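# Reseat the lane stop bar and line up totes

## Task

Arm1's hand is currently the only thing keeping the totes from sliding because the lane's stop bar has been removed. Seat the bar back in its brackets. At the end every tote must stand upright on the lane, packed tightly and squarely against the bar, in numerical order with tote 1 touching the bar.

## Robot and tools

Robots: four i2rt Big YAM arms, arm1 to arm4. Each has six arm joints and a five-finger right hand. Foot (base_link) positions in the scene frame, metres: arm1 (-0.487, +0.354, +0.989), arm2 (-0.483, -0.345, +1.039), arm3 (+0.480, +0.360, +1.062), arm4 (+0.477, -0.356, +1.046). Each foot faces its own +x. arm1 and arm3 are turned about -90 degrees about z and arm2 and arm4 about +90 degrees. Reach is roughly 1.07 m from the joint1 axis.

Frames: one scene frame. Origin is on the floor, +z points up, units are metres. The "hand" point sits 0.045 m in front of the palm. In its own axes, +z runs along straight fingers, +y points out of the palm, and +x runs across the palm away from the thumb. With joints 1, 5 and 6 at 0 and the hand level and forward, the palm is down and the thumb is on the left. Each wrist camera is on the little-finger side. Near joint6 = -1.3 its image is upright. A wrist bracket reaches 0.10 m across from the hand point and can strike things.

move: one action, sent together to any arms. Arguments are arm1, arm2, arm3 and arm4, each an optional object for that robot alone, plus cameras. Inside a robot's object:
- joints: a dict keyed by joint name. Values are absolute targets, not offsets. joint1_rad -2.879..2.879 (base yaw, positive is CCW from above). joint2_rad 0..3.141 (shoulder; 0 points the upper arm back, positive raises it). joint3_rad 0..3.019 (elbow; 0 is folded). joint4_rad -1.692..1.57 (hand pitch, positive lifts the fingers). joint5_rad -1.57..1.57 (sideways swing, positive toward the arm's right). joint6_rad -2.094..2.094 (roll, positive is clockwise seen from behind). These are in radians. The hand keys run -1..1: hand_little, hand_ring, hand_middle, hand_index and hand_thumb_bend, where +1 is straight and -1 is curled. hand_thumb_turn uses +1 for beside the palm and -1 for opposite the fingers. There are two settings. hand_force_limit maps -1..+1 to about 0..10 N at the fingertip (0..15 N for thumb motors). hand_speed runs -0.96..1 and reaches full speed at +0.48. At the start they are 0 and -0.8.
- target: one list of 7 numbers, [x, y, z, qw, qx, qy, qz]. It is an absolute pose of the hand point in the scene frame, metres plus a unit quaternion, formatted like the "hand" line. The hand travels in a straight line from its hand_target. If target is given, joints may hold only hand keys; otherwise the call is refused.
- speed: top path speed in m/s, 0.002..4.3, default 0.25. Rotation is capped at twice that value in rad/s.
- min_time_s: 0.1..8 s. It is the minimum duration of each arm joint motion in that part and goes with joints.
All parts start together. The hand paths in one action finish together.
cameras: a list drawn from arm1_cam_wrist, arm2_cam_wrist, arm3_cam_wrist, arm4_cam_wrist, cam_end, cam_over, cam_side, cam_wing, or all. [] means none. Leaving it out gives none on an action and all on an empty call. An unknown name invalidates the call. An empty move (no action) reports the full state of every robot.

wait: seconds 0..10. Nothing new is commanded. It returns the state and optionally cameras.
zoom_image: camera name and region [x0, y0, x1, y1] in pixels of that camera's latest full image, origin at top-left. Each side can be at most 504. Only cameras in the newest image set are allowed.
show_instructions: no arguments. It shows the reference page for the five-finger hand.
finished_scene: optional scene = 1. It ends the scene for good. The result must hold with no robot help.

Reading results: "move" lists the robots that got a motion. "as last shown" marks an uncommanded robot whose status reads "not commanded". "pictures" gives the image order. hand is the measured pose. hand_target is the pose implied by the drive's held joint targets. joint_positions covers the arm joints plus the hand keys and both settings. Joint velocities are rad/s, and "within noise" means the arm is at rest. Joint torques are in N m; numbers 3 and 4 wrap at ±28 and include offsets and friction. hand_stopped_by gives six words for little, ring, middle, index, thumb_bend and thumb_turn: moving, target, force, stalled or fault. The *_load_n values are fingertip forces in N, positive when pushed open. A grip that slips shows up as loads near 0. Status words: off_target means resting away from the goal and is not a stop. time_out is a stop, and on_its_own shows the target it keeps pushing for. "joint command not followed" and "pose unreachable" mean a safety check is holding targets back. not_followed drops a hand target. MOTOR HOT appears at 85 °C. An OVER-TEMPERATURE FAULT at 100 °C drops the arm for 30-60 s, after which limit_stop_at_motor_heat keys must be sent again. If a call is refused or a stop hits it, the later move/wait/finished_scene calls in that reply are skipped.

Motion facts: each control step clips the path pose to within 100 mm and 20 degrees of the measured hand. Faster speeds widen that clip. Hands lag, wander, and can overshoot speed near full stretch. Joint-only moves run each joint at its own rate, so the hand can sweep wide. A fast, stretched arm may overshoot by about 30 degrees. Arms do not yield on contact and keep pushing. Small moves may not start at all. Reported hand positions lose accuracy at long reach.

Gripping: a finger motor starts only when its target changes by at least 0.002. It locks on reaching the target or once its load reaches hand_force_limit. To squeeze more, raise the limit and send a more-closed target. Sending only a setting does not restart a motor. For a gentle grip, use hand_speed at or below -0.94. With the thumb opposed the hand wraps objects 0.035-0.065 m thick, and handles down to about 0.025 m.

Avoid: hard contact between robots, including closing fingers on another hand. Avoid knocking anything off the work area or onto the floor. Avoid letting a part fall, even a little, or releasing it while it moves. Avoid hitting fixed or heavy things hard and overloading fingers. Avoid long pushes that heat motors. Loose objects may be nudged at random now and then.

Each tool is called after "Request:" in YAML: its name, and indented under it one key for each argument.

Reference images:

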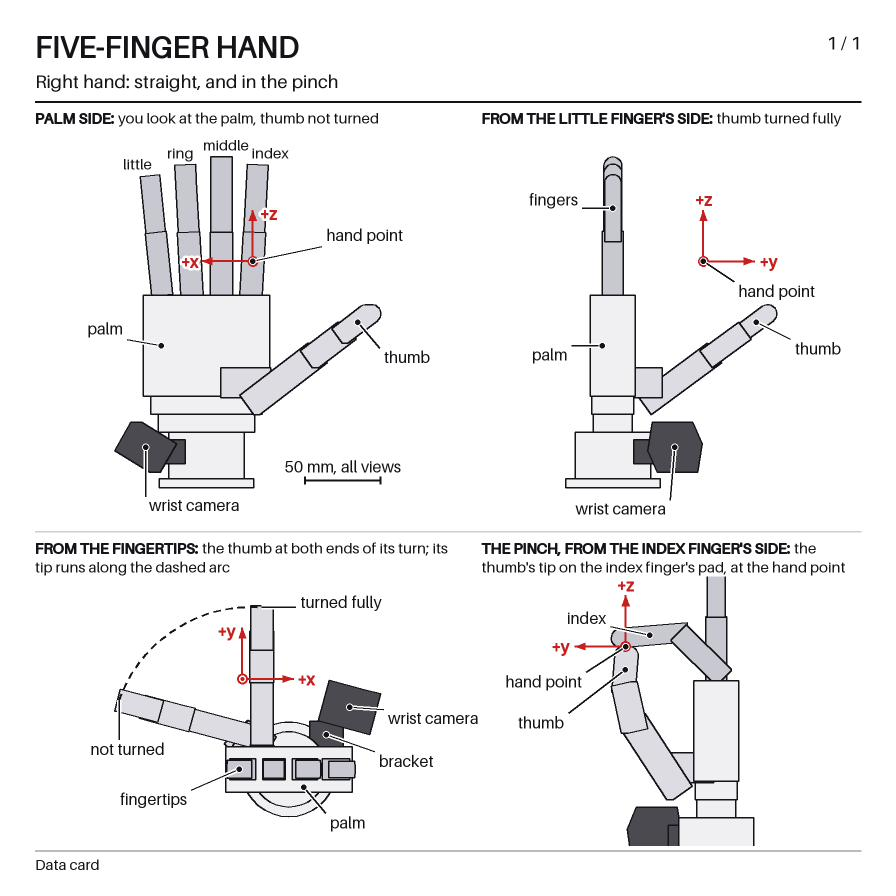

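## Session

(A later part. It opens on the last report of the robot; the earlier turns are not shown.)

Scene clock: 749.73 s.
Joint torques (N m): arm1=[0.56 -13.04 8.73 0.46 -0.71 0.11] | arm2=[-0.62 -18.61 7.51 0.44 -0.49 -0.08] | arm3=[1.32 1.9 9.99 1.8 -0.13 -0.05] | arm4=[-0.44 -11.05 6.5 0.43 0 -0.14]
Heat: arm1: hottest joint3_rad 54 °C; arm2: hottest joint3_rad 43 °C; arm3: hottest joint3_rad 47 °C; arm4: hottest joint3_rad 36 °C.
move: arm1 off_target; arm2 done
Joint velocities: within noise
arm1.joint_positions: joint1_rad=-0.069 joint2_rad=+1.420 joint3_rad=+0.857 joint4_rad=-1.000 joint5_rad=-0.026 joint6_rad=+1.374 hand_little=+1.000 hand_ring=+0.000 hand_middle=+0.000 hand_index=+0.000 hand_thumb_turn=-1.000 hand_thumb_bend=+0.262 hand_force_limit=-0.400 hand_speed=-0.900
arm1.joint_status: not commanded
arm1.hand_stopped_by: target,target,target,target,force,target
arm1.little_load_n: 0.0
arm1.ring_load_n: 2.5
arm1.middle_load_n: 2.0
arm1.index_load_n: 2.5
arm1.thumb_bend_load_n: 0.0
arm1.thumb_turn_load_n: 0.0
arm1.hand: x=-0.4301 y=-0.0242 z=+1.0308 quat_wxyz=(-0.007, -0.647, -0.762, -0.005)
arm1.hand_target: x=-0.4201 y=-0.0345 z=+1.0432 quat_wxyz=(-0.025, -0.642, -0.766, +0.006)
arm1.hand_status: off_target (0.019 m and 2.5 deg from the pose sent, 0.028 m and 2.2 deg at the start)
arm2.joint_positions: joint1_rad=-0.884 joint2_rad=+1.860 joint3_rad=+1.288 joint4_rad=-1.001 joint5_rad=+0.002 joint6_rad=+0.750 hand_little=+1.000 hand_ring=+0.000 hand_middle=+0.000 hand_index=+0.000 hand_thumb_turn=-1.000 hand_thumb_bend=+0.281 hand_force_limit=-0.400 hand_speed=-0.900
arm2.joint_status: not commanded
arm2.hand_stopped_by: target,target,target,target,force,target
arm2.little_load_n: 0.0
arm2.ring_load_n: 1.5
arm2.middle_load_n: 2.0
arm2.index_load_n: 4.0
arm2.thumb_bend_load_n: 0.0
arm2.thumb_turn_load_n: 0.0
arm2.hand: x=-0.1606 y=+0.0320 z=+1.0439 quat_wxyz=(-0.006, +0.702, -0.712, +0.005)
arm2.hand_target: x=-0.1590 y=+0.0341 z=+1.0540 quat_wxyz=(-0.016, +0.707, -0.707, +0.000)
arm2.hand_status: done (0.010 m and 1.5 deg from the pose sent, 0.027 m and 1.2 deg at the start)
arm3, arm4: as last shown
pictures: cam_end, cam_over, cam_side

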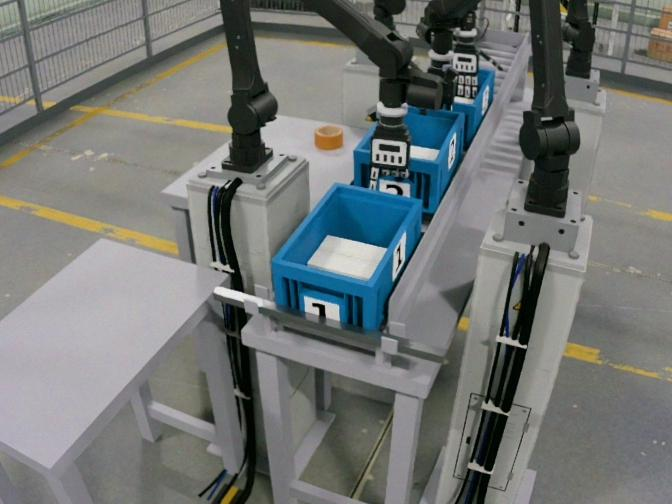

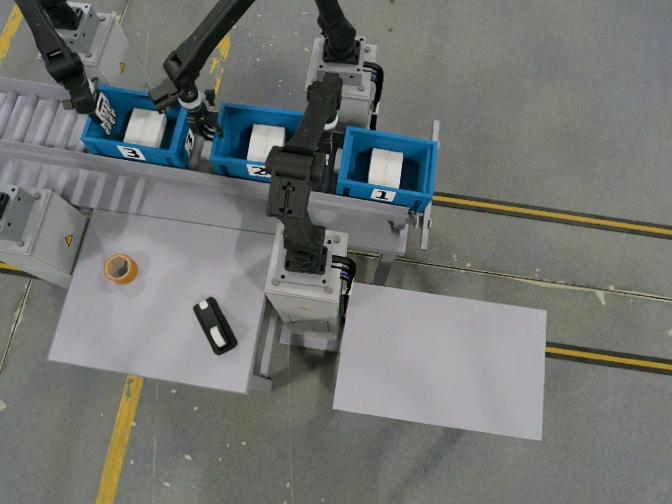

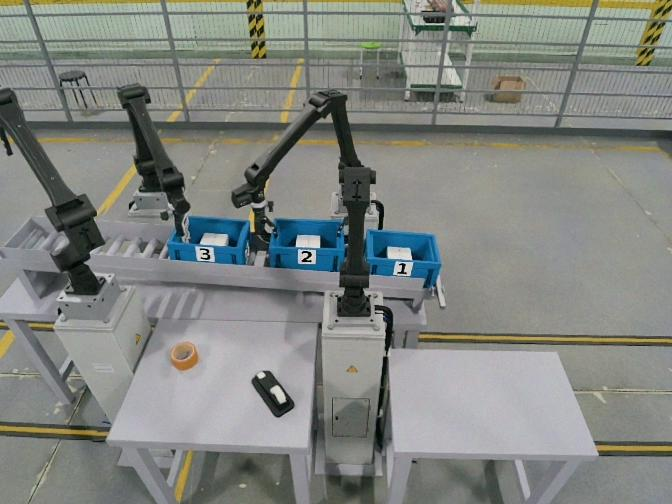

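Request:
move:
  arm1: {"target":[-0.420,-0.036,1.027,0.020,0.6427,0.7659,-0.004],"speed":0.05}
  arm2: {"target":[-0.159,0.032,1.035,-0.010,0.707,-0.707,0],"speed":0.05}
  cameras: ["arm1_cam_wrist","arm2_cam_wrist","cam_side"]

Scene clock: 752.03 s.
Joint torques (N m): arm1=[0.62 -13.27 8.4 0.39 -0.69 0.11] | arm2=[-0.91 -18.96 7.24 0.32 -0.43 -0.1] | arm3=[1.61 1.26 9.98 1.78 -0.13 -0.05] | arm4=[0.21 -11.46 6.48 0.32 -0.04 -0.22]
Heat: arm1: hottest joint3_rad 53 °C; arm2: hottest joint3_rad 43 °C; arm3: hottest joint3_rad 47 °C; arm4: hottest joint3_rad 36 °C.
move: arm1 off_target; arm2 done
Joint velocities: within noise
arm1.joint_positions: joint1_rad=-0.066 joint2_rad=+1.453 joint3_rad=+0.845 joint4_rad=-0.962 joint5_rad=-0.021 joint6_rad=+1.377 hand_little=+1.000 hand_ring=+0.000 hand_middle=+0.000 hand_index=+0.000 hand_thumb_turn=-1.000 hand_thumb_bend=+0.262 hand_force_limit=-0.400 hand_speed=-0.900
arm1.joint_status: not commanded
arm1.hand_stopped_by: target,target,target,target,force,target
arm1.little_load_n: 0.0
arm1.ring_load_n: 2.5
arm1.middle_load_n: 2.0
arm1.index_load_n: 2.0
arm1.thumb_bend_load_n: 0.0
arm1.thumb_turn_load_n: 0.0
arm1.hand: x=-0.4302 y=-0.0259 z=+1.0155 quat_wxyz=(-0.003, -0.648, -0.762, -0.006)
arm1.hand_target: x=-0.4201 y=-0.0356 z=+1.0271 quat_wxyz=(-0.020, -0.643, -0.766, +0.004)
arm1.hand_status: off_target (0.018 m and 2.3 deg from the pose sent, 0.016 m and 1.9 deg at the start)
arm2.joint_positions: joint1_rad=-0.886 joint2_rad=+1.890 joint3_rad=+1.277 joint4_rad=-0.968 joint5_rad=+0.001 joint6_rad=+0.747 hand_little=+1.000 hand_ring=+0.000 hand_middle=+0.000 hand_index=+0.000 hand_thumb_turn=-1.000 hand_thumb_bend=+0.281 hand_force_limit=-0.400 hand_speed=-0.900
arm2.joint_status: not commanded
arm2.hand_stopped_by: target,target,target,target,force,target
arm2.little_load_n: 0.0
arm2.ring_load_n: 2.0
arm2.middle_load_n: 2.0
arm2.index_load_n: 3.5
arm2.thumb_bend_load_n: 0.0
arm2.thumb_turn_load_n: 0.0
arm2.hand: x=-0.1607 y=+0.0305 z=+1.0255 quat_wxyz=(-0.001, +0.703, -0.712, +0.005)
arm2.hand_target: x=-0.1590 y=+0.0319 z=+1.0348 quat_wxyz=(-0.010, +0.707, -0.707, +0.000)
arm2.hand_status: done (0.010 m and 1.4 deg from the pose sent, 0.009 m and 1.1 deg at the start)
arm3, arm4: as last shown
arm3.little_load_n: 0.5
arm1_cam_wrist: T_world_to_cam=[[0.90988, 0.41084, 0.05768, 0.33638], [0.32117, -0.78555, 0.52893, -0.41923], [0.26261, -0.46274, -0.8467, 1.07585]] pos_world=[-0.45396, 0.03032, 1.11326]
arm2_cam_wrist: T_world_to_cam=[[-0.97554, -0.21779, 0.02986, -0.18097], [-0.16972, 0.83252, 0.52735, -0.59429], [-0.13971, 0.50938, -0.84912, 0.94756]] pos_world=[-0.14502, -0.02732, 1.1234]

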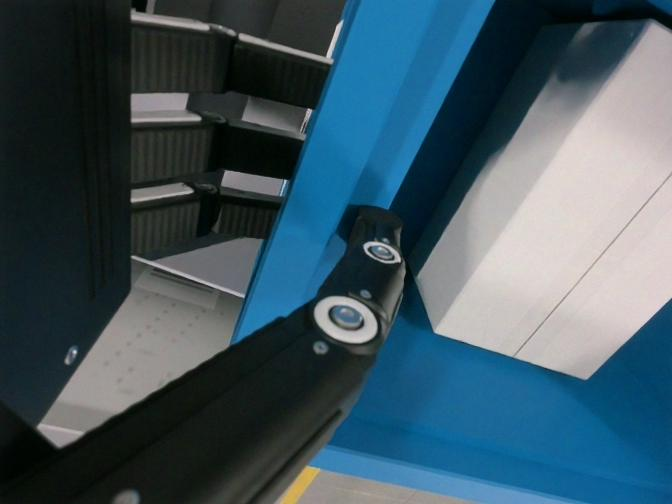

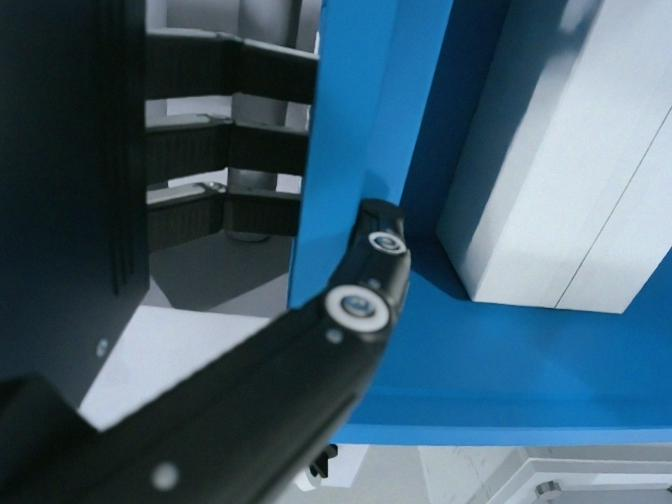

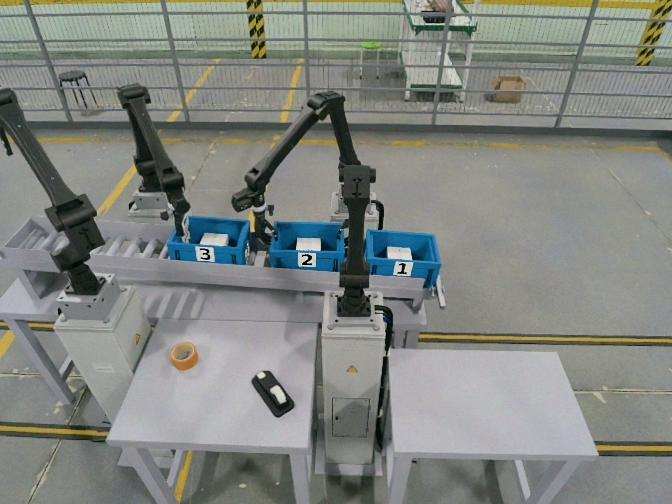

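Request:
move:
  arm1: {"target":[-0.420,-0.036,1.014,0.016,0.6427,0.7659,-0.004],"speed":0.04}
  arm2: {"target":[-0.159,0.032,1.022,-0.008,0.707,-0.707,0],"speed":0.04}
  cameras: ["cam_side"]

Request:
move:
  arm1: {"target":[-0.420,-0.036,1.002,0.014,0.6427,0.7659,-0.004],"speed":0.04}
  arm2: {"target":[-0.159,0.032,1.010,-0.006,0.707,-0.707,0],"speed":0.04}
  cameras: ["cam_side"]

Scene clock: 753.90 s.
Joint torques (N m): arm1=[0.56 -13.22 8.08 0.49 -0.59 0.1] | arm2=[-0.67 -18.37 7.05 0.49 -0.39 -0.05] | arm3=[1.49 1.55 9.91 1.77 -0.13 -0.02] | arm4=[0.32 -11.11 6.46 0.64 0.01 -0.14]
Heat: arm1: hottest joint3_rad 53 °C; arm2: hottest joint3_rad 42 °C; arm3: hottest joint3_rad 47 °C; arm4: hottest joint3_rad 36 °C.
move: arm1 off_target; arm2 done
Joint velocities: within noise
arm1.joint_positions: joint1_rad=-0.061 joint2_rad=+1.475 joint3_rad=+0.835 joint4_rad=-0.932 joint5_rad=-0.017 joint6_rad=+1.380 hand_little=+1.000 hand_ring=+0.000 hand_middle=+0.000 hand_index=+0.000 hand_thumb_turn=-1.000 hand_thumb_bend=+0.262 hand_force_limit=-0.400 hand_speed=-0.900
arm1.joint_status: not commanded
arm1.hand_stopped_by: target,target,target,target,force,target
arm1.little_load_n: 0.0
arm1.ring_load_n: 2.0
arm1.middle_load_n: 2.0
arm1.index_load_n: 3.5
arm1.thumb_bend_load_n: 0.0
arm1.thumb_turn_load_n: 0.0
arm1.hand: x=-0.4295 y=-0.0264 z=+1.0047 quat_wxyz=(-0.001, -0.647, -0.762, -0.006)
arm1.hand_target: x=-0.4201 y=-0.0357 z=+1.0141 quat_wxyz=(-0.016, -0.643, -0.766, +0.004)
arm1.hand_status: off_target (0.016 m and 2.1 deg from the pose sent, 0.014 m and 2.0 deg at the start)
arm2.joint_positions: joint1_rad=-0.887 joint2_rad=+1.902 joint3_rad=+1.271 joint4_rad=-0.949 joint5_rad=+0.000 joint6_rad=+0.741 hand_little=+1.000 hand_ring=+0.000 hand_middle=+0.000 hand_index=+0.000 hand_thumb_turn=-1.000 hand_thumb_bend=+0.281 hand_force_limit=-0.400 hand_speed=-0.900
arm2.joint_status: not commanded
arm2.hand_stopped_by: target,target,target,target,force,target
arm2.little_load_n: 0.0
arm2.ring_load_n: 3.0
arm2.middle_load_n: 1.0
arm2.index_load_n: 0.0
arm2.thumb_bend_load_n: 0.0
arm2.thumb_turn_load_n: 0.0
arm2.hand: x=-0.1600 y=+0.0303 z=+1.0179 quat_wxyz=(-0.002, +0.704, -0.710, +0.005)
arm2.hand_target: x=-0.1591 y=+0.0320 z=+1.0221 quat_wxyz=(-0.008, +0.707, -0.707, +0.000)
arm2.hand_status: done (0.005 m and 1.0 deg from the pose sent, 0.004 m and 1.2 deg at the start)
arm3: as last shown
arm3.little_load_n: 0.0
arm3.thumb_bend_load_n: 0.5
arm4.joint_positions: joint1_rad=+0.591 joint2_rad=+1.709 joint3_rad=+1.028 joint4_rad=-0.906 joint5_rad=-0.006 joint6_rad=-0.956 hand_little=+1.000 hand_ring=+1.000 hand_middle=+1.000 hand_index=+1.000 hand_thumb_turn=+1.000 hand_thumb_bend=+1.000 hand_force_limit=+0.000 hand_speed=-0.800
arm4.joint_status: not commanded
arm4.hand_stopped_by: target,target,target,target,target,target
arm4.little_load_n: 0.0
arm4.ring_load_n: 0.0
arm4.middle_load_n: 0.0
arm4.index_load_n: 0.0
arm4.thumb_bend_load_n: 0.0
arm4.thumb_turn_load_n: 0.0
arm4.hand: x=+0.2880 y=-0.0320 z=+1.0356 quat_wxyz=(+0.007, +0.709, +0.705, -0.002)
arm4.hand_target: x=+0.2919 y=-0.0301 z=+1.0399 quat_wxyz=(+0.000, +0.707, +0.707, +0.000)
arm4.hand_status: not commanded

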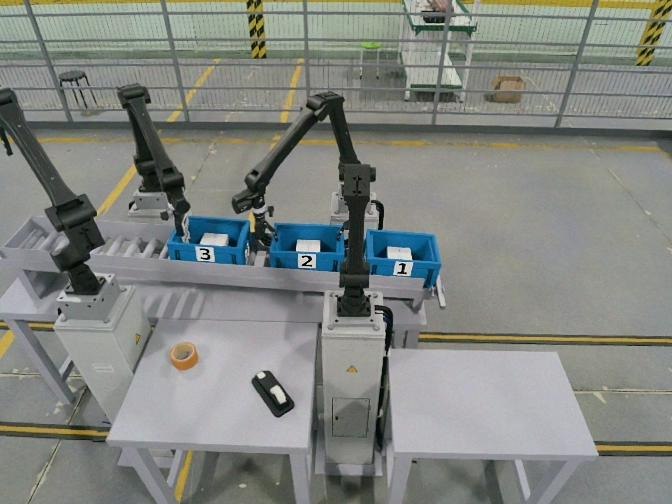

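Scene clock: 754.87 s.
Joint torques (N m): arm1=[0.38 -12.34 7.54 0.8 -0.24 0.12] | arm2=[-0.79 -16.09 6.46 0.83 -0.11 -0.02] | arm3=[1.14 1.44 9.95 1.76 -0.12 -0.04] | arm4=[0.21 -10.4 6.52 0.5 0 -0.17]
Heat: arm1: hottest joint3_rad 53 °C; arm2: hottest joint3_rad 42 °C; arm3: hottest joint3_rad 47 °C; arm4: hottest joint3_rad 36 °C.
move: arm1 off_target; arm2 done
Joint velocities: within noise
arm1.joint_positions: joint1_rad=-0.057 joint2_rad=+1.487 joint3_rad=+0.828 joint4_rad=-0.907 joint5_rad=-0.022 joint6_rad=+1.381 hand_little=+1.000 hand_ring=+0.000 hand_middle=+0.000 hand_index=+0.000 hand_thumb_turn=-1.000 hand_thumb_bend=+0.262 hand_force_limit=-0.400 hand_speed=-0.900
arm1.joint_status: not commanded
arm1.hand_stopped_by: target,target,target,target,force,target
arm1.little_load_n: 0.0
arm1.ring_load_n: 1.5
arm1.middle_load_n: 2.5
arm1.index_load_n: 4.0
arm1.thumb_bend_load_n: 0.0
arm1.thumb_turn_load_n: 0.0
arm1.hand: x=-0.4270 y=-0.0280 z=+0.9990 quat_wxyz=(-0.005, -0.646, -0.764, -0.005)
arm1.hand_target: x=-0.4200 y=-0.0359 z=+1.0022 quat_wxyz=(-0.014, -0.643, -0.766, +0.004)
arm1.hand_status: off_target (0.011 m and 1.5 deg from the pose sent, 0.014 m and 1.9 deg at the start)
arm2.joint_positions: joint1_rad=-0.887 joint2_rad=+1.902 joint3_rad=+1.271 joint4_rad=-0.934 joint5_rad=-0.007 joint6_rad=+0.739 hand_little=+1.000 hand_ring=+0.000 hand_middle=+0.000 hand_index=+0.000 hand_thumb_turn=-1.000 hand_thumb_bend=+0.281 hand_force_limit=-0.400 hand_speed=-0.900
arm2.joint_status: not commanded
arm2.hand_stopped_by: target,target,target,target,force,target
arm2.little_load_n: 0.0
arm2.ring_load_n: 0.0
arm2.middle_load_n: 0.0
arm2.index_load_n: 0.5
arm2.thumb_bend_load_n: 0.0
arm2.thumb_turn_load_n: 0.0
arm2.hand: x=-0.1580 y=+0.0339 z=+1.0180 quat_wxyz=(-0.010, +0.705, -0.709, +0.001)
arm2.hand_target: x=-0.1591 y=+0.0319 z=+1.0102 quat_wxyz=(-0.006, +0.707, -0.707, +0.000)
arm2.hand_status: done (0.008 m and 0.6 deg from the pose sent, 0.008 m and 0.8 deg at the start)
arm3, arm4: as last shown
arm3.thumb_bend_load_n: 0.0

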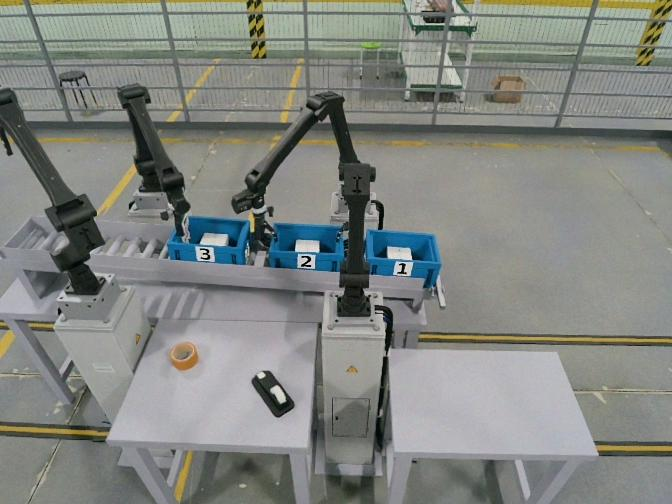

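Request:
move:
  cameras: ["cam_side","cam_over","cam_end","arm2_cam_wrist"]

Request:
zoom_image:
  camera: "cam_over"
  region: [180, 70, 360, 210]

Request:
zoom_image:
  camera: "cam_side"
  region: [150, 180, 460, 320]

Request:
zoom_image:
  camera: "cam_end"
  region: [330, 50, 530, 260]

Scene clock: 756.27 s.
Joint torques (N m): arm1=[0.38 -12.28 7.53 0.81 -0.24 0.13] | arm2=[-0.73 -16.85 6.49 0.98 -0.1 -0.02] | arm3=[1.14 1.61 10.03 1.78 -0.13 -0.04] | arm4=[0.09 -11.99 6.26 0.43 0.01 -0.14]
Heat: arm1: hottest joint3_rad 53 °C; arm2: hottest joint3_rad 42 °C; arm3: hottest joint3_rad 47 °C; arm4: hottest joint3_rad 36 °C.
Joint velocities: within noise
arm1.joint_positions: joint1_rad=-0.057 joint2_rad=+1.487 joint3_rad=+0.828 joint4_rad=-0.907 joint5_rad=-0.022 joint6_rad=+1.381 hand_little=+1.000 hand_ring=+0.000 hand_middle=+0.000 hand_index=+0.000 hand_thumb_turn=-1.000 hand_thumb_bend=+0.262 hand_force_limit=-0.400 hand_speed=-0.900
arm1.joint_status: not commanded
arm1.hand_stopped_by: target,target,target,target,force,target
arm1.little_load_n: 0.0
arm1.ring_load_n: 1.5
arm1.middle_load_n: 2.5
arm1.index_load_n: 4.0
arm1.thumb_bend_load_n: 0.0
arm1.thumb_turn_load_n: 0.0
arm1.hand: x=-0.4270 y=-0.0280 z=+0.9990 quat_wxyz=(-0.005, -0.646, -0.764, -0.005) (m; scene frame)
arm1.hand_target: x=-0.4200 y=-0.0359 z=+1.0022 quat_wxyz=(-0.014, -0.643, -0.766, +0.004) (m; scene frame)
arm1.hand_status: off_target (0.011 m and 1.5 deg from the pose sent, 0.014 m and 1.9 deg at the start)
arm2.joint_positions: joint1_rad=-0.887 joint2_rad=+1.902 joint3_rad=+1.271 joint4_rad=-0.934 joint5_rad=-0.007 joint6_rad=+0.739 hand_little=+1.000 hand_ring=+0.000 hand_middle=+0.000 hand_index=+0.000 hand_thumb_turn=-1.000 hand_thumb_bend=+0.281 hand_force_limit=-0.400 hand_speed=-0.900
arm2.joint_status: not commanded
arm2.hand_stopped_by: target,target,target,target,force,target
arm2.little_load_n: 0.0
arm2.ring_load_n: 0.0
arm2.middle_load_n: 0.0
arm2.index_load_n: 0.0
arm2.thumb_bend_load_n: 0.0
arm2.thumb_turn_load_n: 0.0
arm2.hand: x=-0.1580 y=+0.0339 z=+1.0180 quat_wxyz=(-0.010, +0.705, -0.709, +0.001) (m; scene frame)
arm2.hand_target: x=-0.1591 y=+0.0319 z=+1.0102 quat_wxyz=(-0.006, +0.707, -0.707, +0.000) (m; scene frame)
arm2.hand_status: done (0.008 m and 0.6 deg from the pose sent, 0.008 m and 0.8 deg at the start)
arm3.joint_positions: joint1_rad=+0.859 joint2_rad=+0.647 joint3_rad=+1.405 joint4_rad=-1.258 joint5_rad=-0.253 joint6_rad=-1.430 hand_little=+1.000 hand_ring=+1.000 hand_middle=+1.000 hand_index=+1.000 hand_thumb_turn=+1.000 hand_thumb_bend=+1.000 hand_force_limit=+0.000 hand_speed=-0.800
arm3.joint_status: not commanded
arm3.hand_stopped_by: target,target,target,target,target,target
arm3.little_load_n: 0.0
arm3.ring_load_n: 0.0
arm3.middle_load_n: 0.0
arm3.index_load_n: 0.0
arm3.thumb_bend_load_n: 0.0
arm3.thumb_turn_load_n: 0.0
arm3.hand: x=+0.6672 y=+0.1753 z=+1.5705 quat_wxyz=(+0.036, +0.799, -0.304, +0.517) (m; scene frame)
arm3.hand_target: x=+0.6666 y=+0.1756 z=+1.5831 quat_wxyz=(+0.041, +0.793, -0.300, +0.528) (m; scene frame)
arm3.hand_status: not commanded
arm4.joint_positions: joint1_rad=+0.591 joint2_rad=+1.709 joint3_rad=+1.028 joint4_rad=-0.906 joint5_rad=-0.006 joint6_rad=-0.956 hand_little=+1.000 hand_ring=+1.000 hand_middle=+1.000 hand_index=+1.000 hand_thumb_turn=+1.000 hand_thumb_bend=+1.000 hand_force_limit=+0.000 hand_speed=-0.800
arm4.joint_status: not commanded
arm4.hand_stopped_by: target,target,target,target,target,target
arm4.little_load_n: 0.0
arm4.ring_load_n: 0.0
arm4.middle_load_n: 0.0
arm4.index_load_n: 0.0
arm4.thumb_bend_load_n: 0.0
arm4.thumb_turn_load_n: 0.0
arm4.hand: x=+0.2880 y=-0.0320 z=+1.0356 quat_wxyz=(+0.007, +0.709, +0.705, -0.002) (m; scene frame)
arm4.hand_target: x=+0.2919 y=-0.0301 z=+1.0399 quat_wxyz=(+0.000, +0.707, +0.707, +0.000) (m; scene frame)
arm4.hand_status: not commanded
pictures: arm2_cam_wrist, cam_end, cam_over, cam_side
camera_calibration:
arm2_cam_wrist: T_world_to_cam=[[-0.97424, -0.22474, 0.0188, -0.16553], [-0.17922, 0.82213, 0.54035, -0.60712], [-0.1369, 0.52306, -0.84123, 0.93175]] pos_world=[-0.14252, -0.02543, 1.11498]

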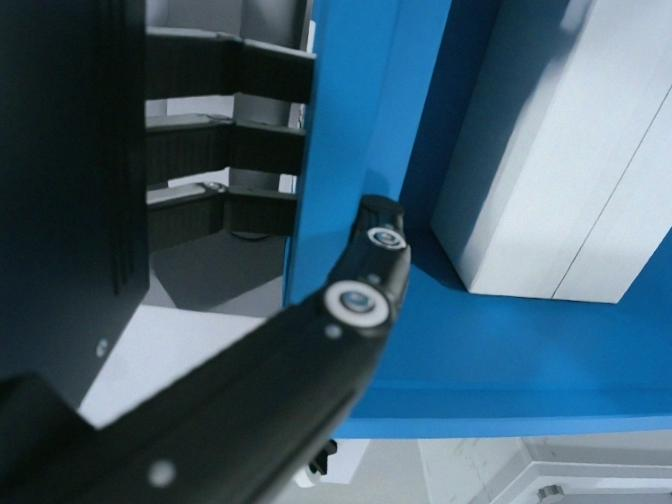

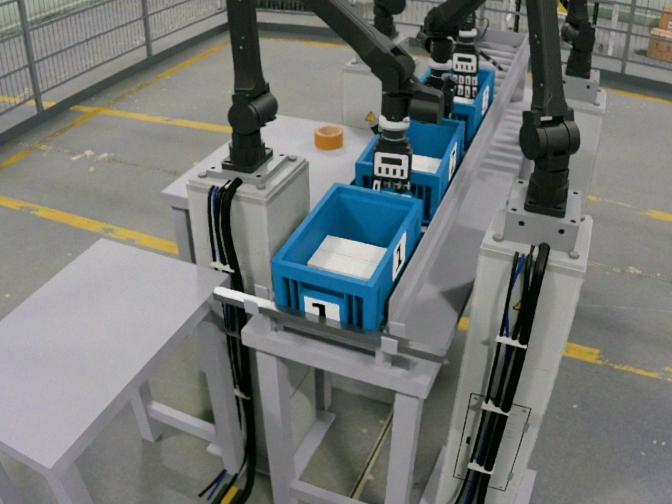

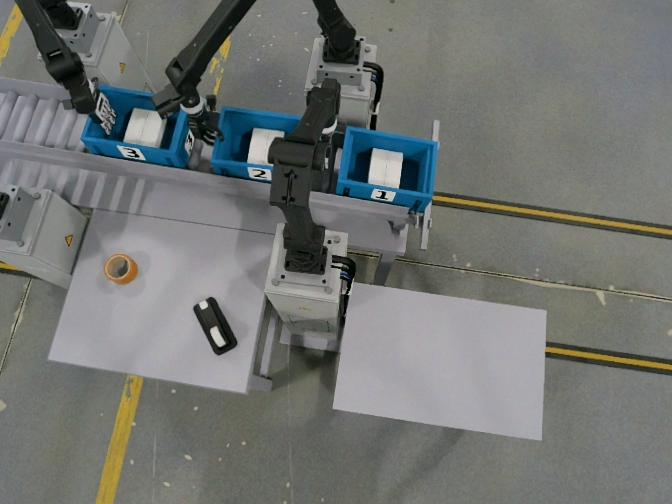

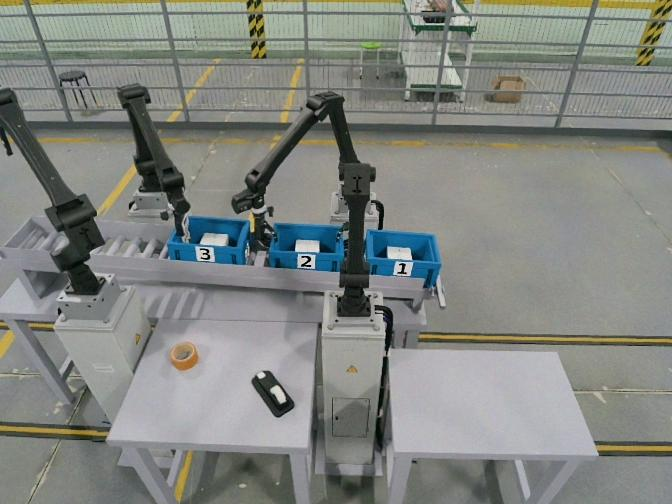

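Scaled by 2.800 from the camera's image (finer frame: 960x720).

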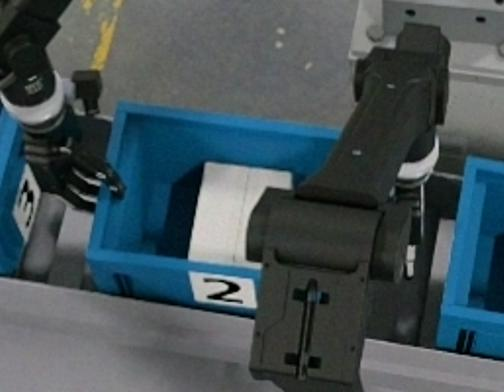

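Scaled by 1.626 from the camera's image (finer frame: 960x720).

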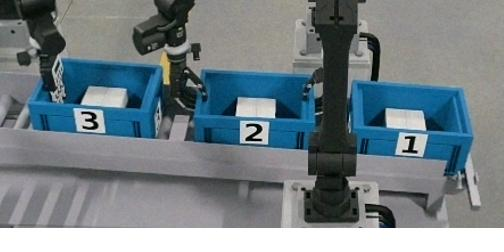

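Scaled by 2.400 from the camera's image (finer frame: 960x720).

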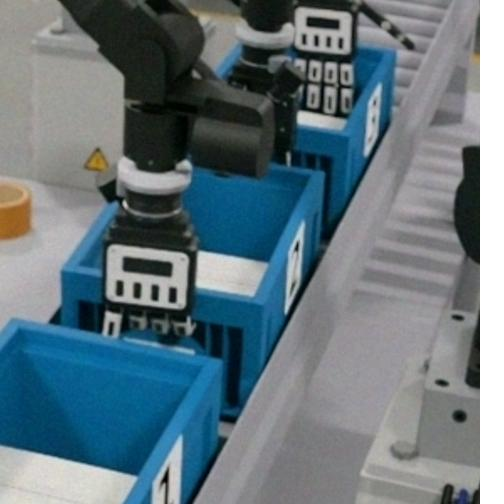

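Request:
move:
  arm1: {"target":[-0.422,-0.036,0.990,0.012,0.6427,0.7659,-0.003],"speed":0.04}
  cameras: ["cam_side"]

Scene clock: 758.17 s.
Joint torques (N m): arm1=[0.03 -10.23 6.98 1.46 -0.14 0.14] | arm2=[-0.67 -16.44 6.39 0.85 -0.11 -0.01] | arm3=[1.38 1.67 10.04 1.76 -0.13 -0.04] | arm4=[-0.09 -11.63 6.56 0.54 0.04 -0.15]
Heat: arm1: hottest joint3_rad 52 °C; arm2: hottest joint3_rad 42 °C; arm3: hottest joint3_rad 47 °C; arm4: hottest joint3_rad 36 °C.
move: arm1 off_target
Joint velocities: within noise
arm1.joint_positions: joint1_rad=-0.057 joint2_rad=+1.487 joint3_rad=+0.824 joint4_rad=-0.893 joint5_rad=-0.022 joint6_rad=+1.376 hand_little=+1.000 hand_ring=+0.000 hand_middle=+0.000 hand_index=+0.000 hand_thumb_turn=-1.000 hand_thumb_bend=+0.262 hand_force_limit=-0.400 hand_speed=-0.900
arm1.joint_status: not commanded
arm1.hand_stopped_by: target,target,target,target,force,target
arm1.little_load_n: 0.0
arm1.ring_load_n: 0.0
arm1.middle_load_n: 0.0
arm1.index_load_n: 1.5
arm1.thumb_bend_load_n: 1.0
arm1.thumb_turn_load_n: -3.0
arm1.hand: x=-0.4269 y=-0.0295 z=+0.9980 quat_wxyz=(-0.008, -0.644, -0.765, -0.001)
arm1.hand_target: x=-0.4221 y=-0.0356 z=+0.9904 quat_wxyz=(-0.012, -0.643, -0.766, +0.003)
arm1.hand_status: off_target (0.011 m and 0.7 deg from the pose sent, 0.013 m and 1.3 deg at the start)
arm2, arm3, arm4: as last shown
arm2.joint_positions: joint1_rad=-0.887 joint2_rad=+1.902 joint3_rad=+1.271 joint4_rad=-0.931 joint5_rad=-0.007 joint6_rad=+0.739 hand_little=+1.000 hand_ring=+0.000 hand_middle=+0.000 hand_index=+0.000 hand_thumb_turn=-1.000 hand_thumb_bend=+0.281 hand_force_limit=-0.400 hand_speed=-0.900
arm2.index_load_n: 0.5
arm2.hand: x=-0.1574 y=+0.0344 z=+1.0179 quat_wxyz=(-0.011, +0.705, -0.709, +0.001)
arm2.hand_target: x=-0.1591 y=+0.0320 z=+1.0102 quat_wxyz=(-0.006, +0.707, -0.707, +0.000)

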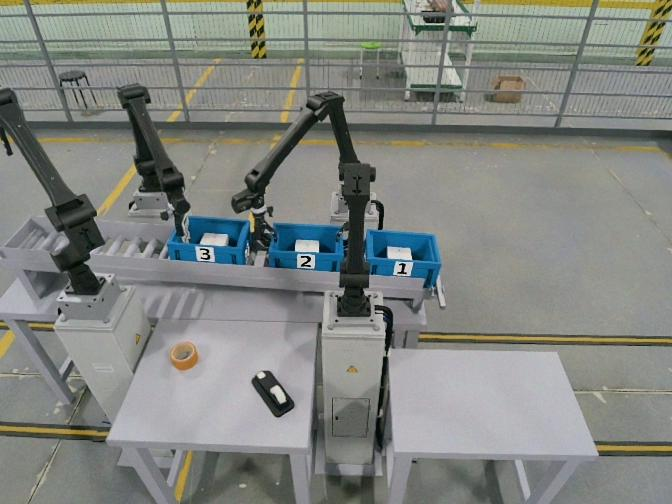

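Request:
move:
  cameras: ["arm1_cam_wrist","cam_side","cam_end"]

Request:
zoom_image:
  camera: "cam_end"
  region: [330, 50, 530, 260]

Request:
zoom_image:
  camera: "cam_side"
  region: [150, 200, 460, 310]

Scene clock: 759.13 s.
Joint torques (N m): arm1=[0.03 -10.29 6.95 1.47 -0.14 0.13] | arm2=[-0.5 -16.62 6.49 0.81 -0.13 -0.05] | arm3=[1.14 1.55 10.04 1.74 -0.12 -0.02] | arm4=[0.62 -11.34 6.37 0.46 0.03 -0.09]
Heat: arm1: hottest joint3_rad 52 °C; arm2: hottest joint3_rad 42 °C; arm3: hottest joint3_rad 47 °C; arm4: hottest joint3_rad 36 °C.
Joint velocities: within noise
arm1.joint_positions: joint1_rad=-0.057 joint2_rad=+1.487 joint3_rad=+0.824 joint4_rad=-0.893 joint5_rad=-0.022 joint6_rad=+1.376 hand_little=+1.000 hand_ring=+0.000 hand_middle=+0.000 hand_index=+0.000 hand_thumb_turn=-1.000 hand_thumb_bend=+0.262 hand_force_limit=-0.400 hand_speed=-0.900
arm1.joint_status: not commanded
arm1.hand_stopped_by: target,target,target,target,force,target
arm1.little_load_n: 0.0
arm1.ring_load_n: 0.0
arm1.middle_load_n: 0.0
arm1.index_load_n: 1.5
arm1.thumb_bend_load_n: 1.0
arm1.thumb_turn_load_n: -3.0
arm1.hand: x=-0.4269 y=-0.0294 z=+0.9980 quat_wxyz=(-0.008, -0.644, -0.765, -0.001) (m; scene frame)
arm1.hand_target: x=-0.4221 y=-0.0356 z=+0.9904 quat_wxyz=(-0.012, -0.643, -0.766, +0.003) (m; scene frame)
arm1.hand_status: off_target (0.011 m and 0.7 deg from the pose sent, 0.013 m and 1.3 deg at the start)
arm2.joint_positions: joint1_rad=-0.887 joint2_rad=+1.902 joint3_rad=+1.271 joint4_rad=-0.931 joint5_rad=-0.007 joint6_rad=+0.739 hand_little=+1.000 hand_ring=+0.000 hand_middle=+0.000 hand_index=+0.000 hand_thumb_turn=-1.000 hand_thumb_bend=+0.281 hand_force_limit=-0.400 hand_speed=-0.900
arm2.joint_status: not commanded
arm2.hand_stopped_by: target,target,target,target,force,target
arm2.little_load_n: 0.0
arm2.ring_load_n: 0.0
arm2.middle_load_n: 0.0
arm2.index_load_n: 0.5
arm2.thumb_bend_load_n: 0.0
arm2.thumb_turn_load_n: 0.0
arm2.hand: x=-0.1574 y=+0.0344 z=+1.0179 quat_wxyz=(-0.011, +0.705, -0.709, +0.001) (m; scene frame)
arm2.hand_target: x=-0.1591 y=+0.0320 z=+1.0102 quat_wxyz=(-0.006, +0.707, -0.707, +0.000) (m; scene frame)
arm2.hand_status: not commanded
arm3.joint_positions: joint1_rad=+0.859 joint2_rad=+0.647 joint3_rad=+1.405 joint4_rad=-1.258 joint5_rad=-0.253 joint6_rad=-1.430 hand_little=+1.000 hand_ring=+1.000 hand_middle=+1.000 hand_index=+1.000 hand_thumb_turn=+1.000 hand_thumb_bend=+1.000 hand_force_limit=+0.000 hand_speed=-0.800
arm3.joint_status: not commanded
arm3.hand_stopped_by: target,target,target,target,target,target
arm3.little_load_n: 0.0
arm3.ring_load_n: 0.0
arm3.middle_load_n: 0.0
arm3.index_load_n: 0.0
arm3.thumb_bend_load_n: 0.0
arm3.thumb_turn_load_n: 0.0
arm3.hand: x=+0.6672 y=+0.1753 z=+1.5705 quat_wxyz=(+0.036, +0.799, -0.304, +0.517) (m; scene frame)
arm3.hand_target: x=+0.6666 y=+0.1756 z=+1.5831 quat_wxyz=(+0.041, +0.793, -0.300, +0.528) (m; scene frame)
arm3.hand_status: not commanded
arm4.joint_positions: joint1_rad=+0.591 joint2_rad=+1.709 joint3_rad=+1.028 joint4_rad=-0.906 joint5_rad=-0.006 joint6_rad=-0.956 hand_little=+1.000 hand_ring=+1.000 hand_middle=+1.000 hand_index=+1.000 hand_thumb_turn=+1.000 hand_thumb_bend=+1.000 hand_force_limit=+0.000 hand_speed=-0.800
arm4.joint_status: not commanded
arm4.hand_stopped_by: target,target,target,target,target,target
arm4.little_load_n: 0.0
arm4.ring_load_n: 0.0
arm4.middle_load_n: 0.0
arm4.index_load_n: 0.0
arm4.thumb_bend_load_n: 0.0
arm4.thumb_turn_load_n: 0.0
arm4.hand: x=+0.2880 y=-0.0320 z=+1.0356 quat_wxyz=(+0.007, +0.709, +0.705, -0.002) (m; scene frame)
arm4.hand_target: x=+0.2919 y=-0.0301 z=+1.0399 quat_wxyz=(+0.000, +0.707, +0.707, +0.000) (m; scene frame)
arm4.hand_status: not commanded
pictures: arm1_cam_wrist, cam_end, cam_side
camera_calibration:
arm1_cam_wrist: T_world_to_cam=[[0.90574, 0.42065, 0.05185, 0.34015], [0.32893, -0.7748, 0.53991, -0.42117], [0.26729, -0.47196, -0.84013, 1.05363]] pos_world=[-0.45118, 0.02787, 1.09494]

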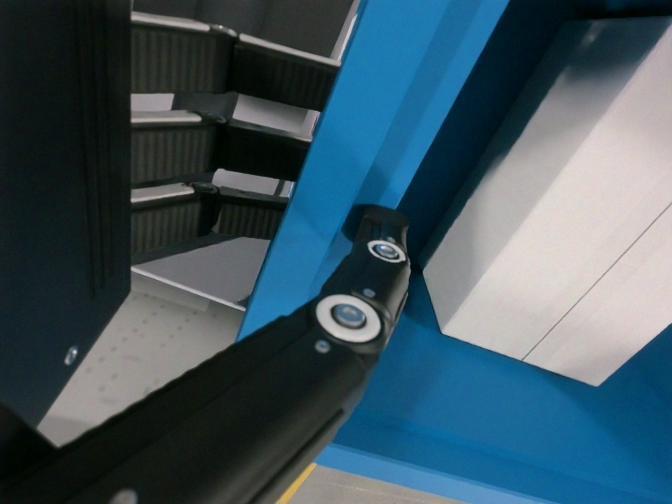

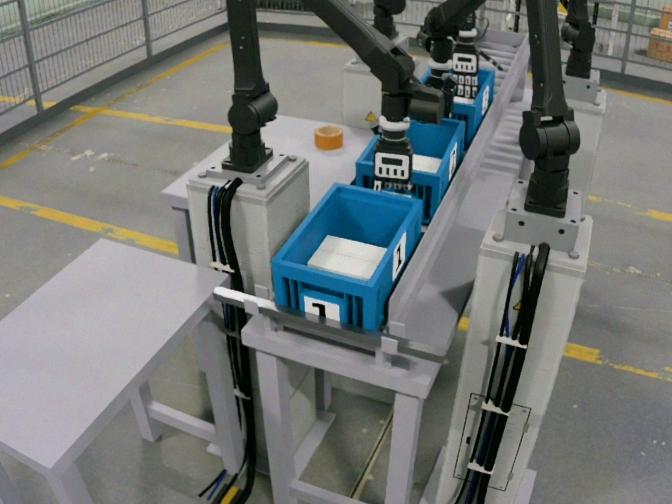

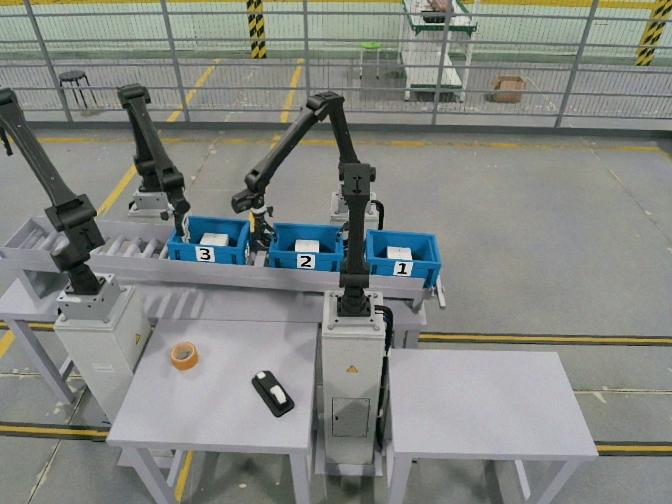

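Scaled by 2.400 from the camera's image (finer frame: 960x720).

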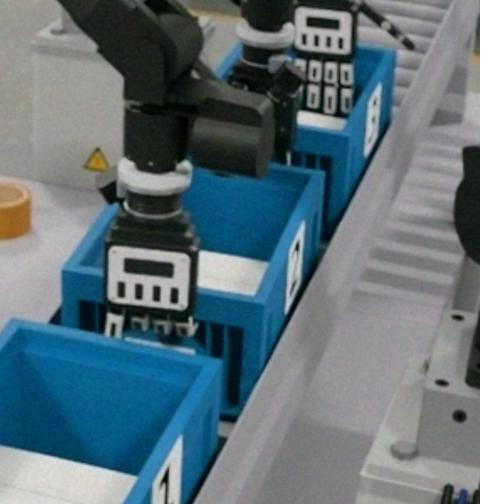

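Scaled by 1.626 from the camera's image (finer frame: 960x720).

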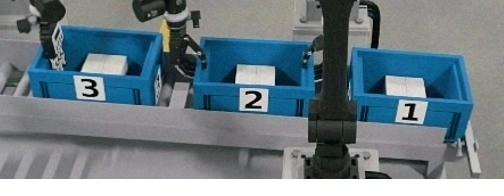

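Request:
move:
  arm1: {"target":[-0.404,-0.036,0.994,0.012,0.6427,0.7659,-0.003],"speed":0.04}
  arm2: {"target":[-0.141,0.032,1.012,-0.006,0.707,-0.707,0],"speed":0.04}

Request:
move:
  arm1: {"joints":{"hand_speed":-0.8,"hand_thumb_bend":1.0}}
  cameras: ["arm1_cam_wrist","cam_side","arm2_cam_wrist"]

Scene clock: 762.47 s.
Joint torques (N m): arm1=[0.79 -10.75 7.39 1.03 -0.15 0.3] | arm2=[-0.97 -15.33 9.1 -0.01 -0.14 -0.15] | arm3=[1.2 1.55 10 1.74 -0.12 -0.04] | arm4=[-0.15 -11.34 6.35 0.47 -0.01 -0.15]
Heat: arm1: hottest joint3_rad 51 °C; arm2: hottest joint3_rad 41 °C; arm3: hottest joint3_rad 47 °C; arm4: hottest joint3_rad 35 °C.
move: arm1 off_target; arm2 done
Joint velocities: within noise
arm1.joint_positions: joint1_rad=-0.017 joint2_rad=+1.485 joint3_rad=+0.824 joint4_rad=-0.893 joint5_rad=-0.020 joint6_rad=+1.409 hand_little=+1.000 hand_ring=+0.000 hand_middle=+0.000 hand_index=+0.000 hand_thumb_turn=-1.000 hand_thumb_bend=+0.263 hand_force_limit=-0.400 hand_speed=-0.900
arm1.joint_status: not commanded
arm1.hand_stopped_by: target,target,target,target,force,target
arm1.little_load_n: 0.0
arm1.ring_load_n: 0.0
arm1.middle_load_n: 0.0
arm1.index_load_n: 1.5
arm1.thumb_bend_load_n: 1.5
arm1.thumb_turn_load_n: -3.0
arm1.hand: x=-0.4128 y=-0.0291 z=+0.9984 quat_wxyz=(-0.008, -0.641, -0.767, +0.000)
arm1.hand_target: x=-0.4041 y=-0.0356 z=+0.9943 quat_wxyz=(-0.012, -0.643, -0.766, +0.003)
arm1.hand_status: off_target (0.012 m and 0.6 deg from the pose sent, 0.024 m and 0.7 deg at the start)
arm2.joint_positions: joint1_rad=-0.908 joint2_rad=+1.911 joint3_rad=+1.289 joint4_rad=-0.931 joint5_rad=-0.007 joint6_rad=+0.731 hand_little=+1.000 hand_ring=+0.000 hand_middle=+0.000 hand_index=+0.000 hand_thumb_turn=-1.000 hand_thumb_bend=+0.281 hand_force_limit=-0.400 hand_speed=-0.900
arm2.joint_status: not commanded
arm2.hand_stopped_by: target,target,target,target,force,target
arm2.little_load_n: 0.0
arm2.ring_load_n: 0.0
arm2.middle_load_n: 0.5
arm2.index_load_n: 0.5
arm2.thumb_bend_load_n: 0.0
arm2.thumb_turn_load_n: 0.0
arm2.hand: x=-0.1440 y=+0.0318 z=+1.0189 quat_wxyz=(-0.015, +0.700, -0.714, +0.002)
arm2.hand_target: x=-0.1412 y=+0.0319 z=+1.0119 quat_wxyz=(-0.006, +0.707, -0.707, +0.000)
arm2.hand_status: done (0.007 m and 1.5 deg from the pose sent, 0.018 m and 0.7 deg at the start)
arm3, arm4: as last shown
pictures: none

Scene clock: 765.53 s.
Joint torques (N m): arm1=[0.5 -11.05 7.36 0.68 -0.36 0.14] | arm2=[-0.79 -15.97 9.14 0.12 -0.05 -0.09] | arm3=[1.49 1.44 9.98 1.77 -0.13 -0.04] | arm4=[0.67 -11.28 6.58 0.55 -0.01 -0.14]
Heat: arm1: hottest joint3_rad 51 °C; arm2: hottest joint3_rad 41 °C; arm3: hottest joint3_rad 47 °C; arm4: hottest joint3_rad 35 °C.
move: arm1 done
Joint velocities: within noise
arm1.joint_positions: joint1_rad=-0.014 joint2_rad=+1.489 joint3_rad=+0.824 joint4_rad=-0.883 joint5_rad=-0.016 joint6_rad=+1.424 hand_little=+1.000 hand_ring=+0.000 hand_middle=+0.000 hand_index=+0.000 hand_thumb_turn=-1.000 hand_thumb_bend=+1.000 hand_force_limit=-0.400 hand_speed=-0.800
arm1.joint_status: all done
arm1.hand_stopped_by: target,target,target,target,target,target
arm1.little_load_n: 0.0
arm1.ring_load_n: 0.0
arm1.middle_load_n: 0.5
arm1.index_load_n: 0.0
arm1.thumb_bend_load_n: 0.0
arm1.thumb_turn_load_n: 0.0
arm1.hand: x=-0.4127 y=-0.0322 z=+0.9971 quat_wxyz=(-0.008, -0.646, -0.763, +0.004)
arm1.hand_target: x=-0.4042 y=-0.0356 z=+0.9943 quat_wxyz=(-0.012, -0.643, -0.766, +0.003)
arm1.hand_status: not commanded
arm2, arm3, arm4: as last shown
arm2.joint_positions: joint1_rad=-0.908 joint2_rad=+1.913 joint3_rad=+1.289 joint4_rad=-0.933 joint5_rad=-0.008 joint6_rad=+0.725 hand_little=+1.000 hand_ring=+0.000 hand_middle=+0.000 hand_index=+0.000 hand_thumb_turn=-1.000 hand_thumb_bend=+0.281 hand_force_limit=-0.400 hand_speed=-0.900
arm2.index_load_n: 0.0
arm2.hand: x=-0.1450 y=+0.0311 z=+1.0179 quat_wxyz=(-0.013, +0.703, -0.711, +0.001)
arm2.hand_target: x=-0.1412 y=+0.0318 z=+1.0119 quat_wxyz=(-0.006, +0.707, -0.707, +0.000)
arm4.little_load_n: 0.5
arm4.thumb_bend_load_n: -0.5
pictures: arm1_cam_wrist, arm2_cam_wrist, cam_side
arm1_cam_wrist: T_world_to_cam=[[0.9082, 0.41622, 0.04397, 0.33722], [0.32766, -0.77243, 0.54405, -0.43206], [0.26041, -0.4797, -0.8379, 1.04246]] pos_world=[-0.43616, 0.02597, 1.09371]
arm2_cam_wrist: T_world_to_cam=[[-0.97572, -0.21863, 0.01298, -0.14808], [-0.17649, 0.81998, 0.54451, -0.6061], [-0.12969, 0.529, -0.83865, 0.9332]] pos_world=[-0.13043, -0.02905, 1.11458]

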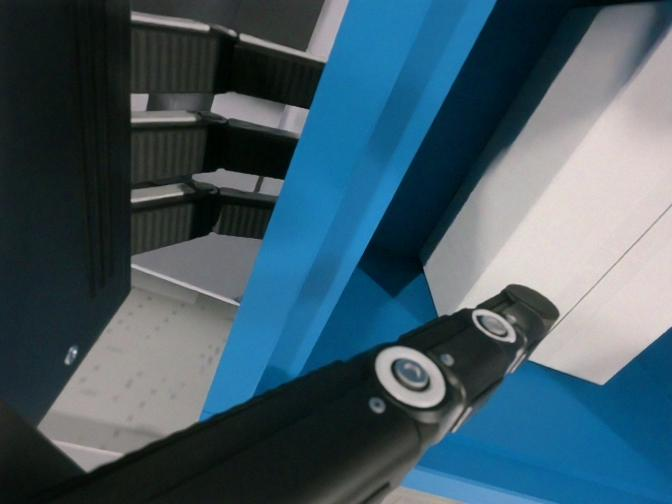

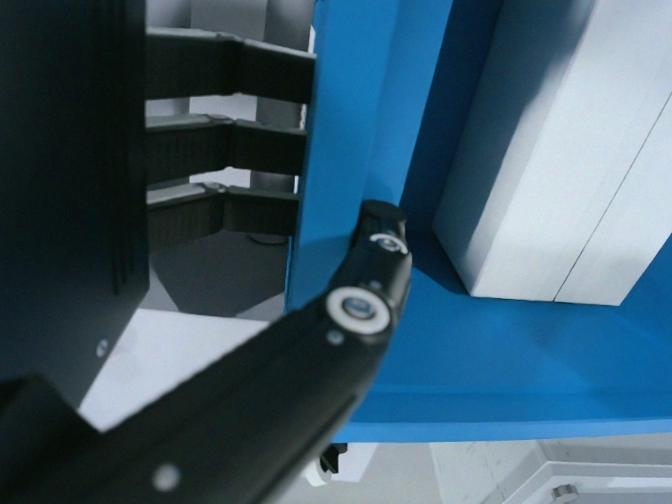

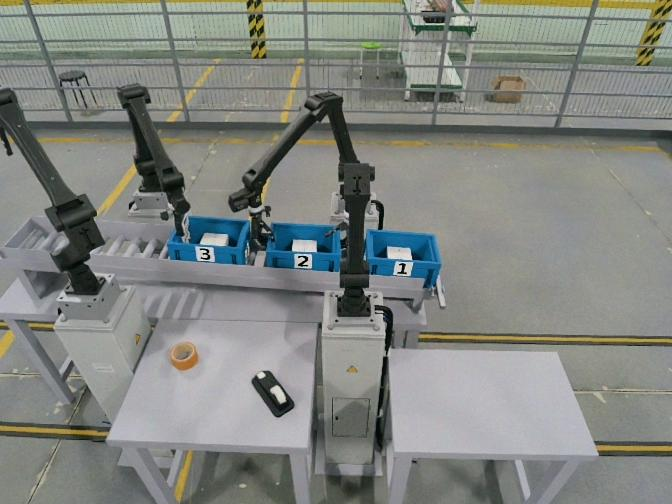

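Request:
move:
  arm1: {"target":[-0.438,-0.034,0.996,0.006,0.6427,0.7659,0],"speed":0.04}
  cameras: ["arm1_cam_wrist"]

Scene clock: 767.53 s.
Joint torques (N m): arm1=[-1.96 -11.11 7.97 -0.09 -0.14 -0.03] | arm2=[-1.08 -15.79 9.02 0.23 0.1 -0.04] | arm3=[1.32 1.38 10.07 1.81 -0.13 -0.04] | arm4=[0.5 -11.16 6.41 0.46 0 -0.1]
Heat: arm1: hottest joint3_rad 51 °C; arm2: hottest joint3_rad 40 °C; arm3: hottest joint3_rad 47 °C; arm4: hottest joint3_rad 35 °C.
move: arm1 done
Joint velocities: within noise
arm1.joint_positions: joint1_rad=-0.072 joint2_rad=+1.489 joint3_rad=+0.824 joint4_rad=-0.883 joint5_rad=-0.017 joint6_rad=+1.355 hand_little=+1.000 hand_ring=+0.000 hand_middle=+0.000 hand_index=+0.000 hand_thumb_turn=-1.000 hand_thumb_bend=+1.000 hand_force_limit=-0.400 hand_speed=-0.800
arm1.joint_status: not commanded
arm1.hand_stopped_by: target,target,target,target,target,target
arm1.little_load_n: 0.0
arm1.ring_load_n: 0.0
arm1.middle_load_n: 0.0
arm1.index_load_n: 0.0
arm1.thumb_bend_load_n: 0.0
arm1.thumb_turn_load_n: 0.0
arm1.hand: x=-0.4334 y=-0.0314 z=+0.9971 quat_wxyz=(-0.009, -0.642, -0.767, +0.004)
arm1.hand_target: x=-0.4380 y=-0.0340 z=+0.9960 quat_wxyz=(-0.006, -0.643, -0.766, +0.000)
arm1.hand_status: done (0.005 m and 0.6 deg from the pose sent, 0.026 m and 0.7 deg at the start)
arm2, arm3, arm4: as last shown
arm2.joint_positions: joint1_rad=-0.908 joint2_rad=+1.917 joint3_rad=+1.289 joint4_rad=-0.938 joint5_rad=-0.012 joint6_rad=+0.720 hand_little=+1.000 hand_ring=+0.000 hand_middle=+0.000 hand_index=+0.000 hand_thumb_turn=-1.000 hand_thumb_bend=+0.282 hand_force_limit=-0.400 hand_speed=-0.900
arm2.middle_load_n: 0.0
arm2.thumb_bend_load_n: 1.5
arm2.hand: x=-0.1472 y=+0.0302 z=+1.0167 quat_wxyz=(-0.009, +0.704, -0.710, -0.001)
arm2.hand_target: x=-0.1412 y=+0.0319 z=+1.0120 quat_wxyz=(-0.006, +0.707, -0.707, +0.000)
arm4.little_load_n: 0.0
arm4.ring_load_n: 0.5
arm4.thumb_bend_load_n: 0.0
arm1_cam_wrist: T_world_to_cam=[[0.90357, 0.42624, 0.04339, 0.35457], [0.33634, -0.76841, 0.54445, -0.42116], [0.2654, -0.47735, -0.83767, 1.05028]] pos_world=[-0.45748, 0.0266, 1.09371]

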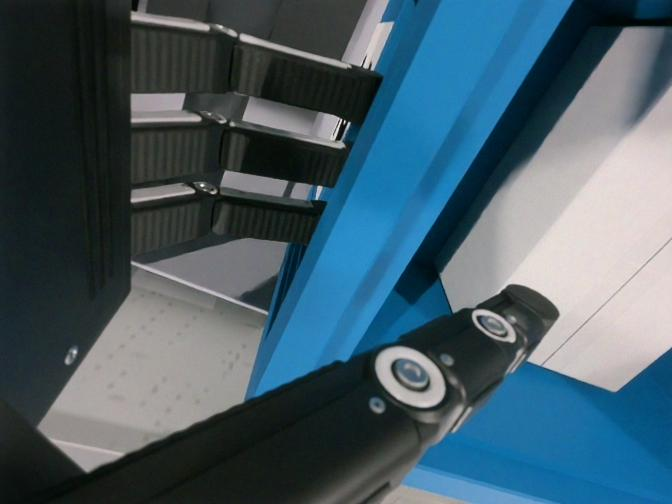

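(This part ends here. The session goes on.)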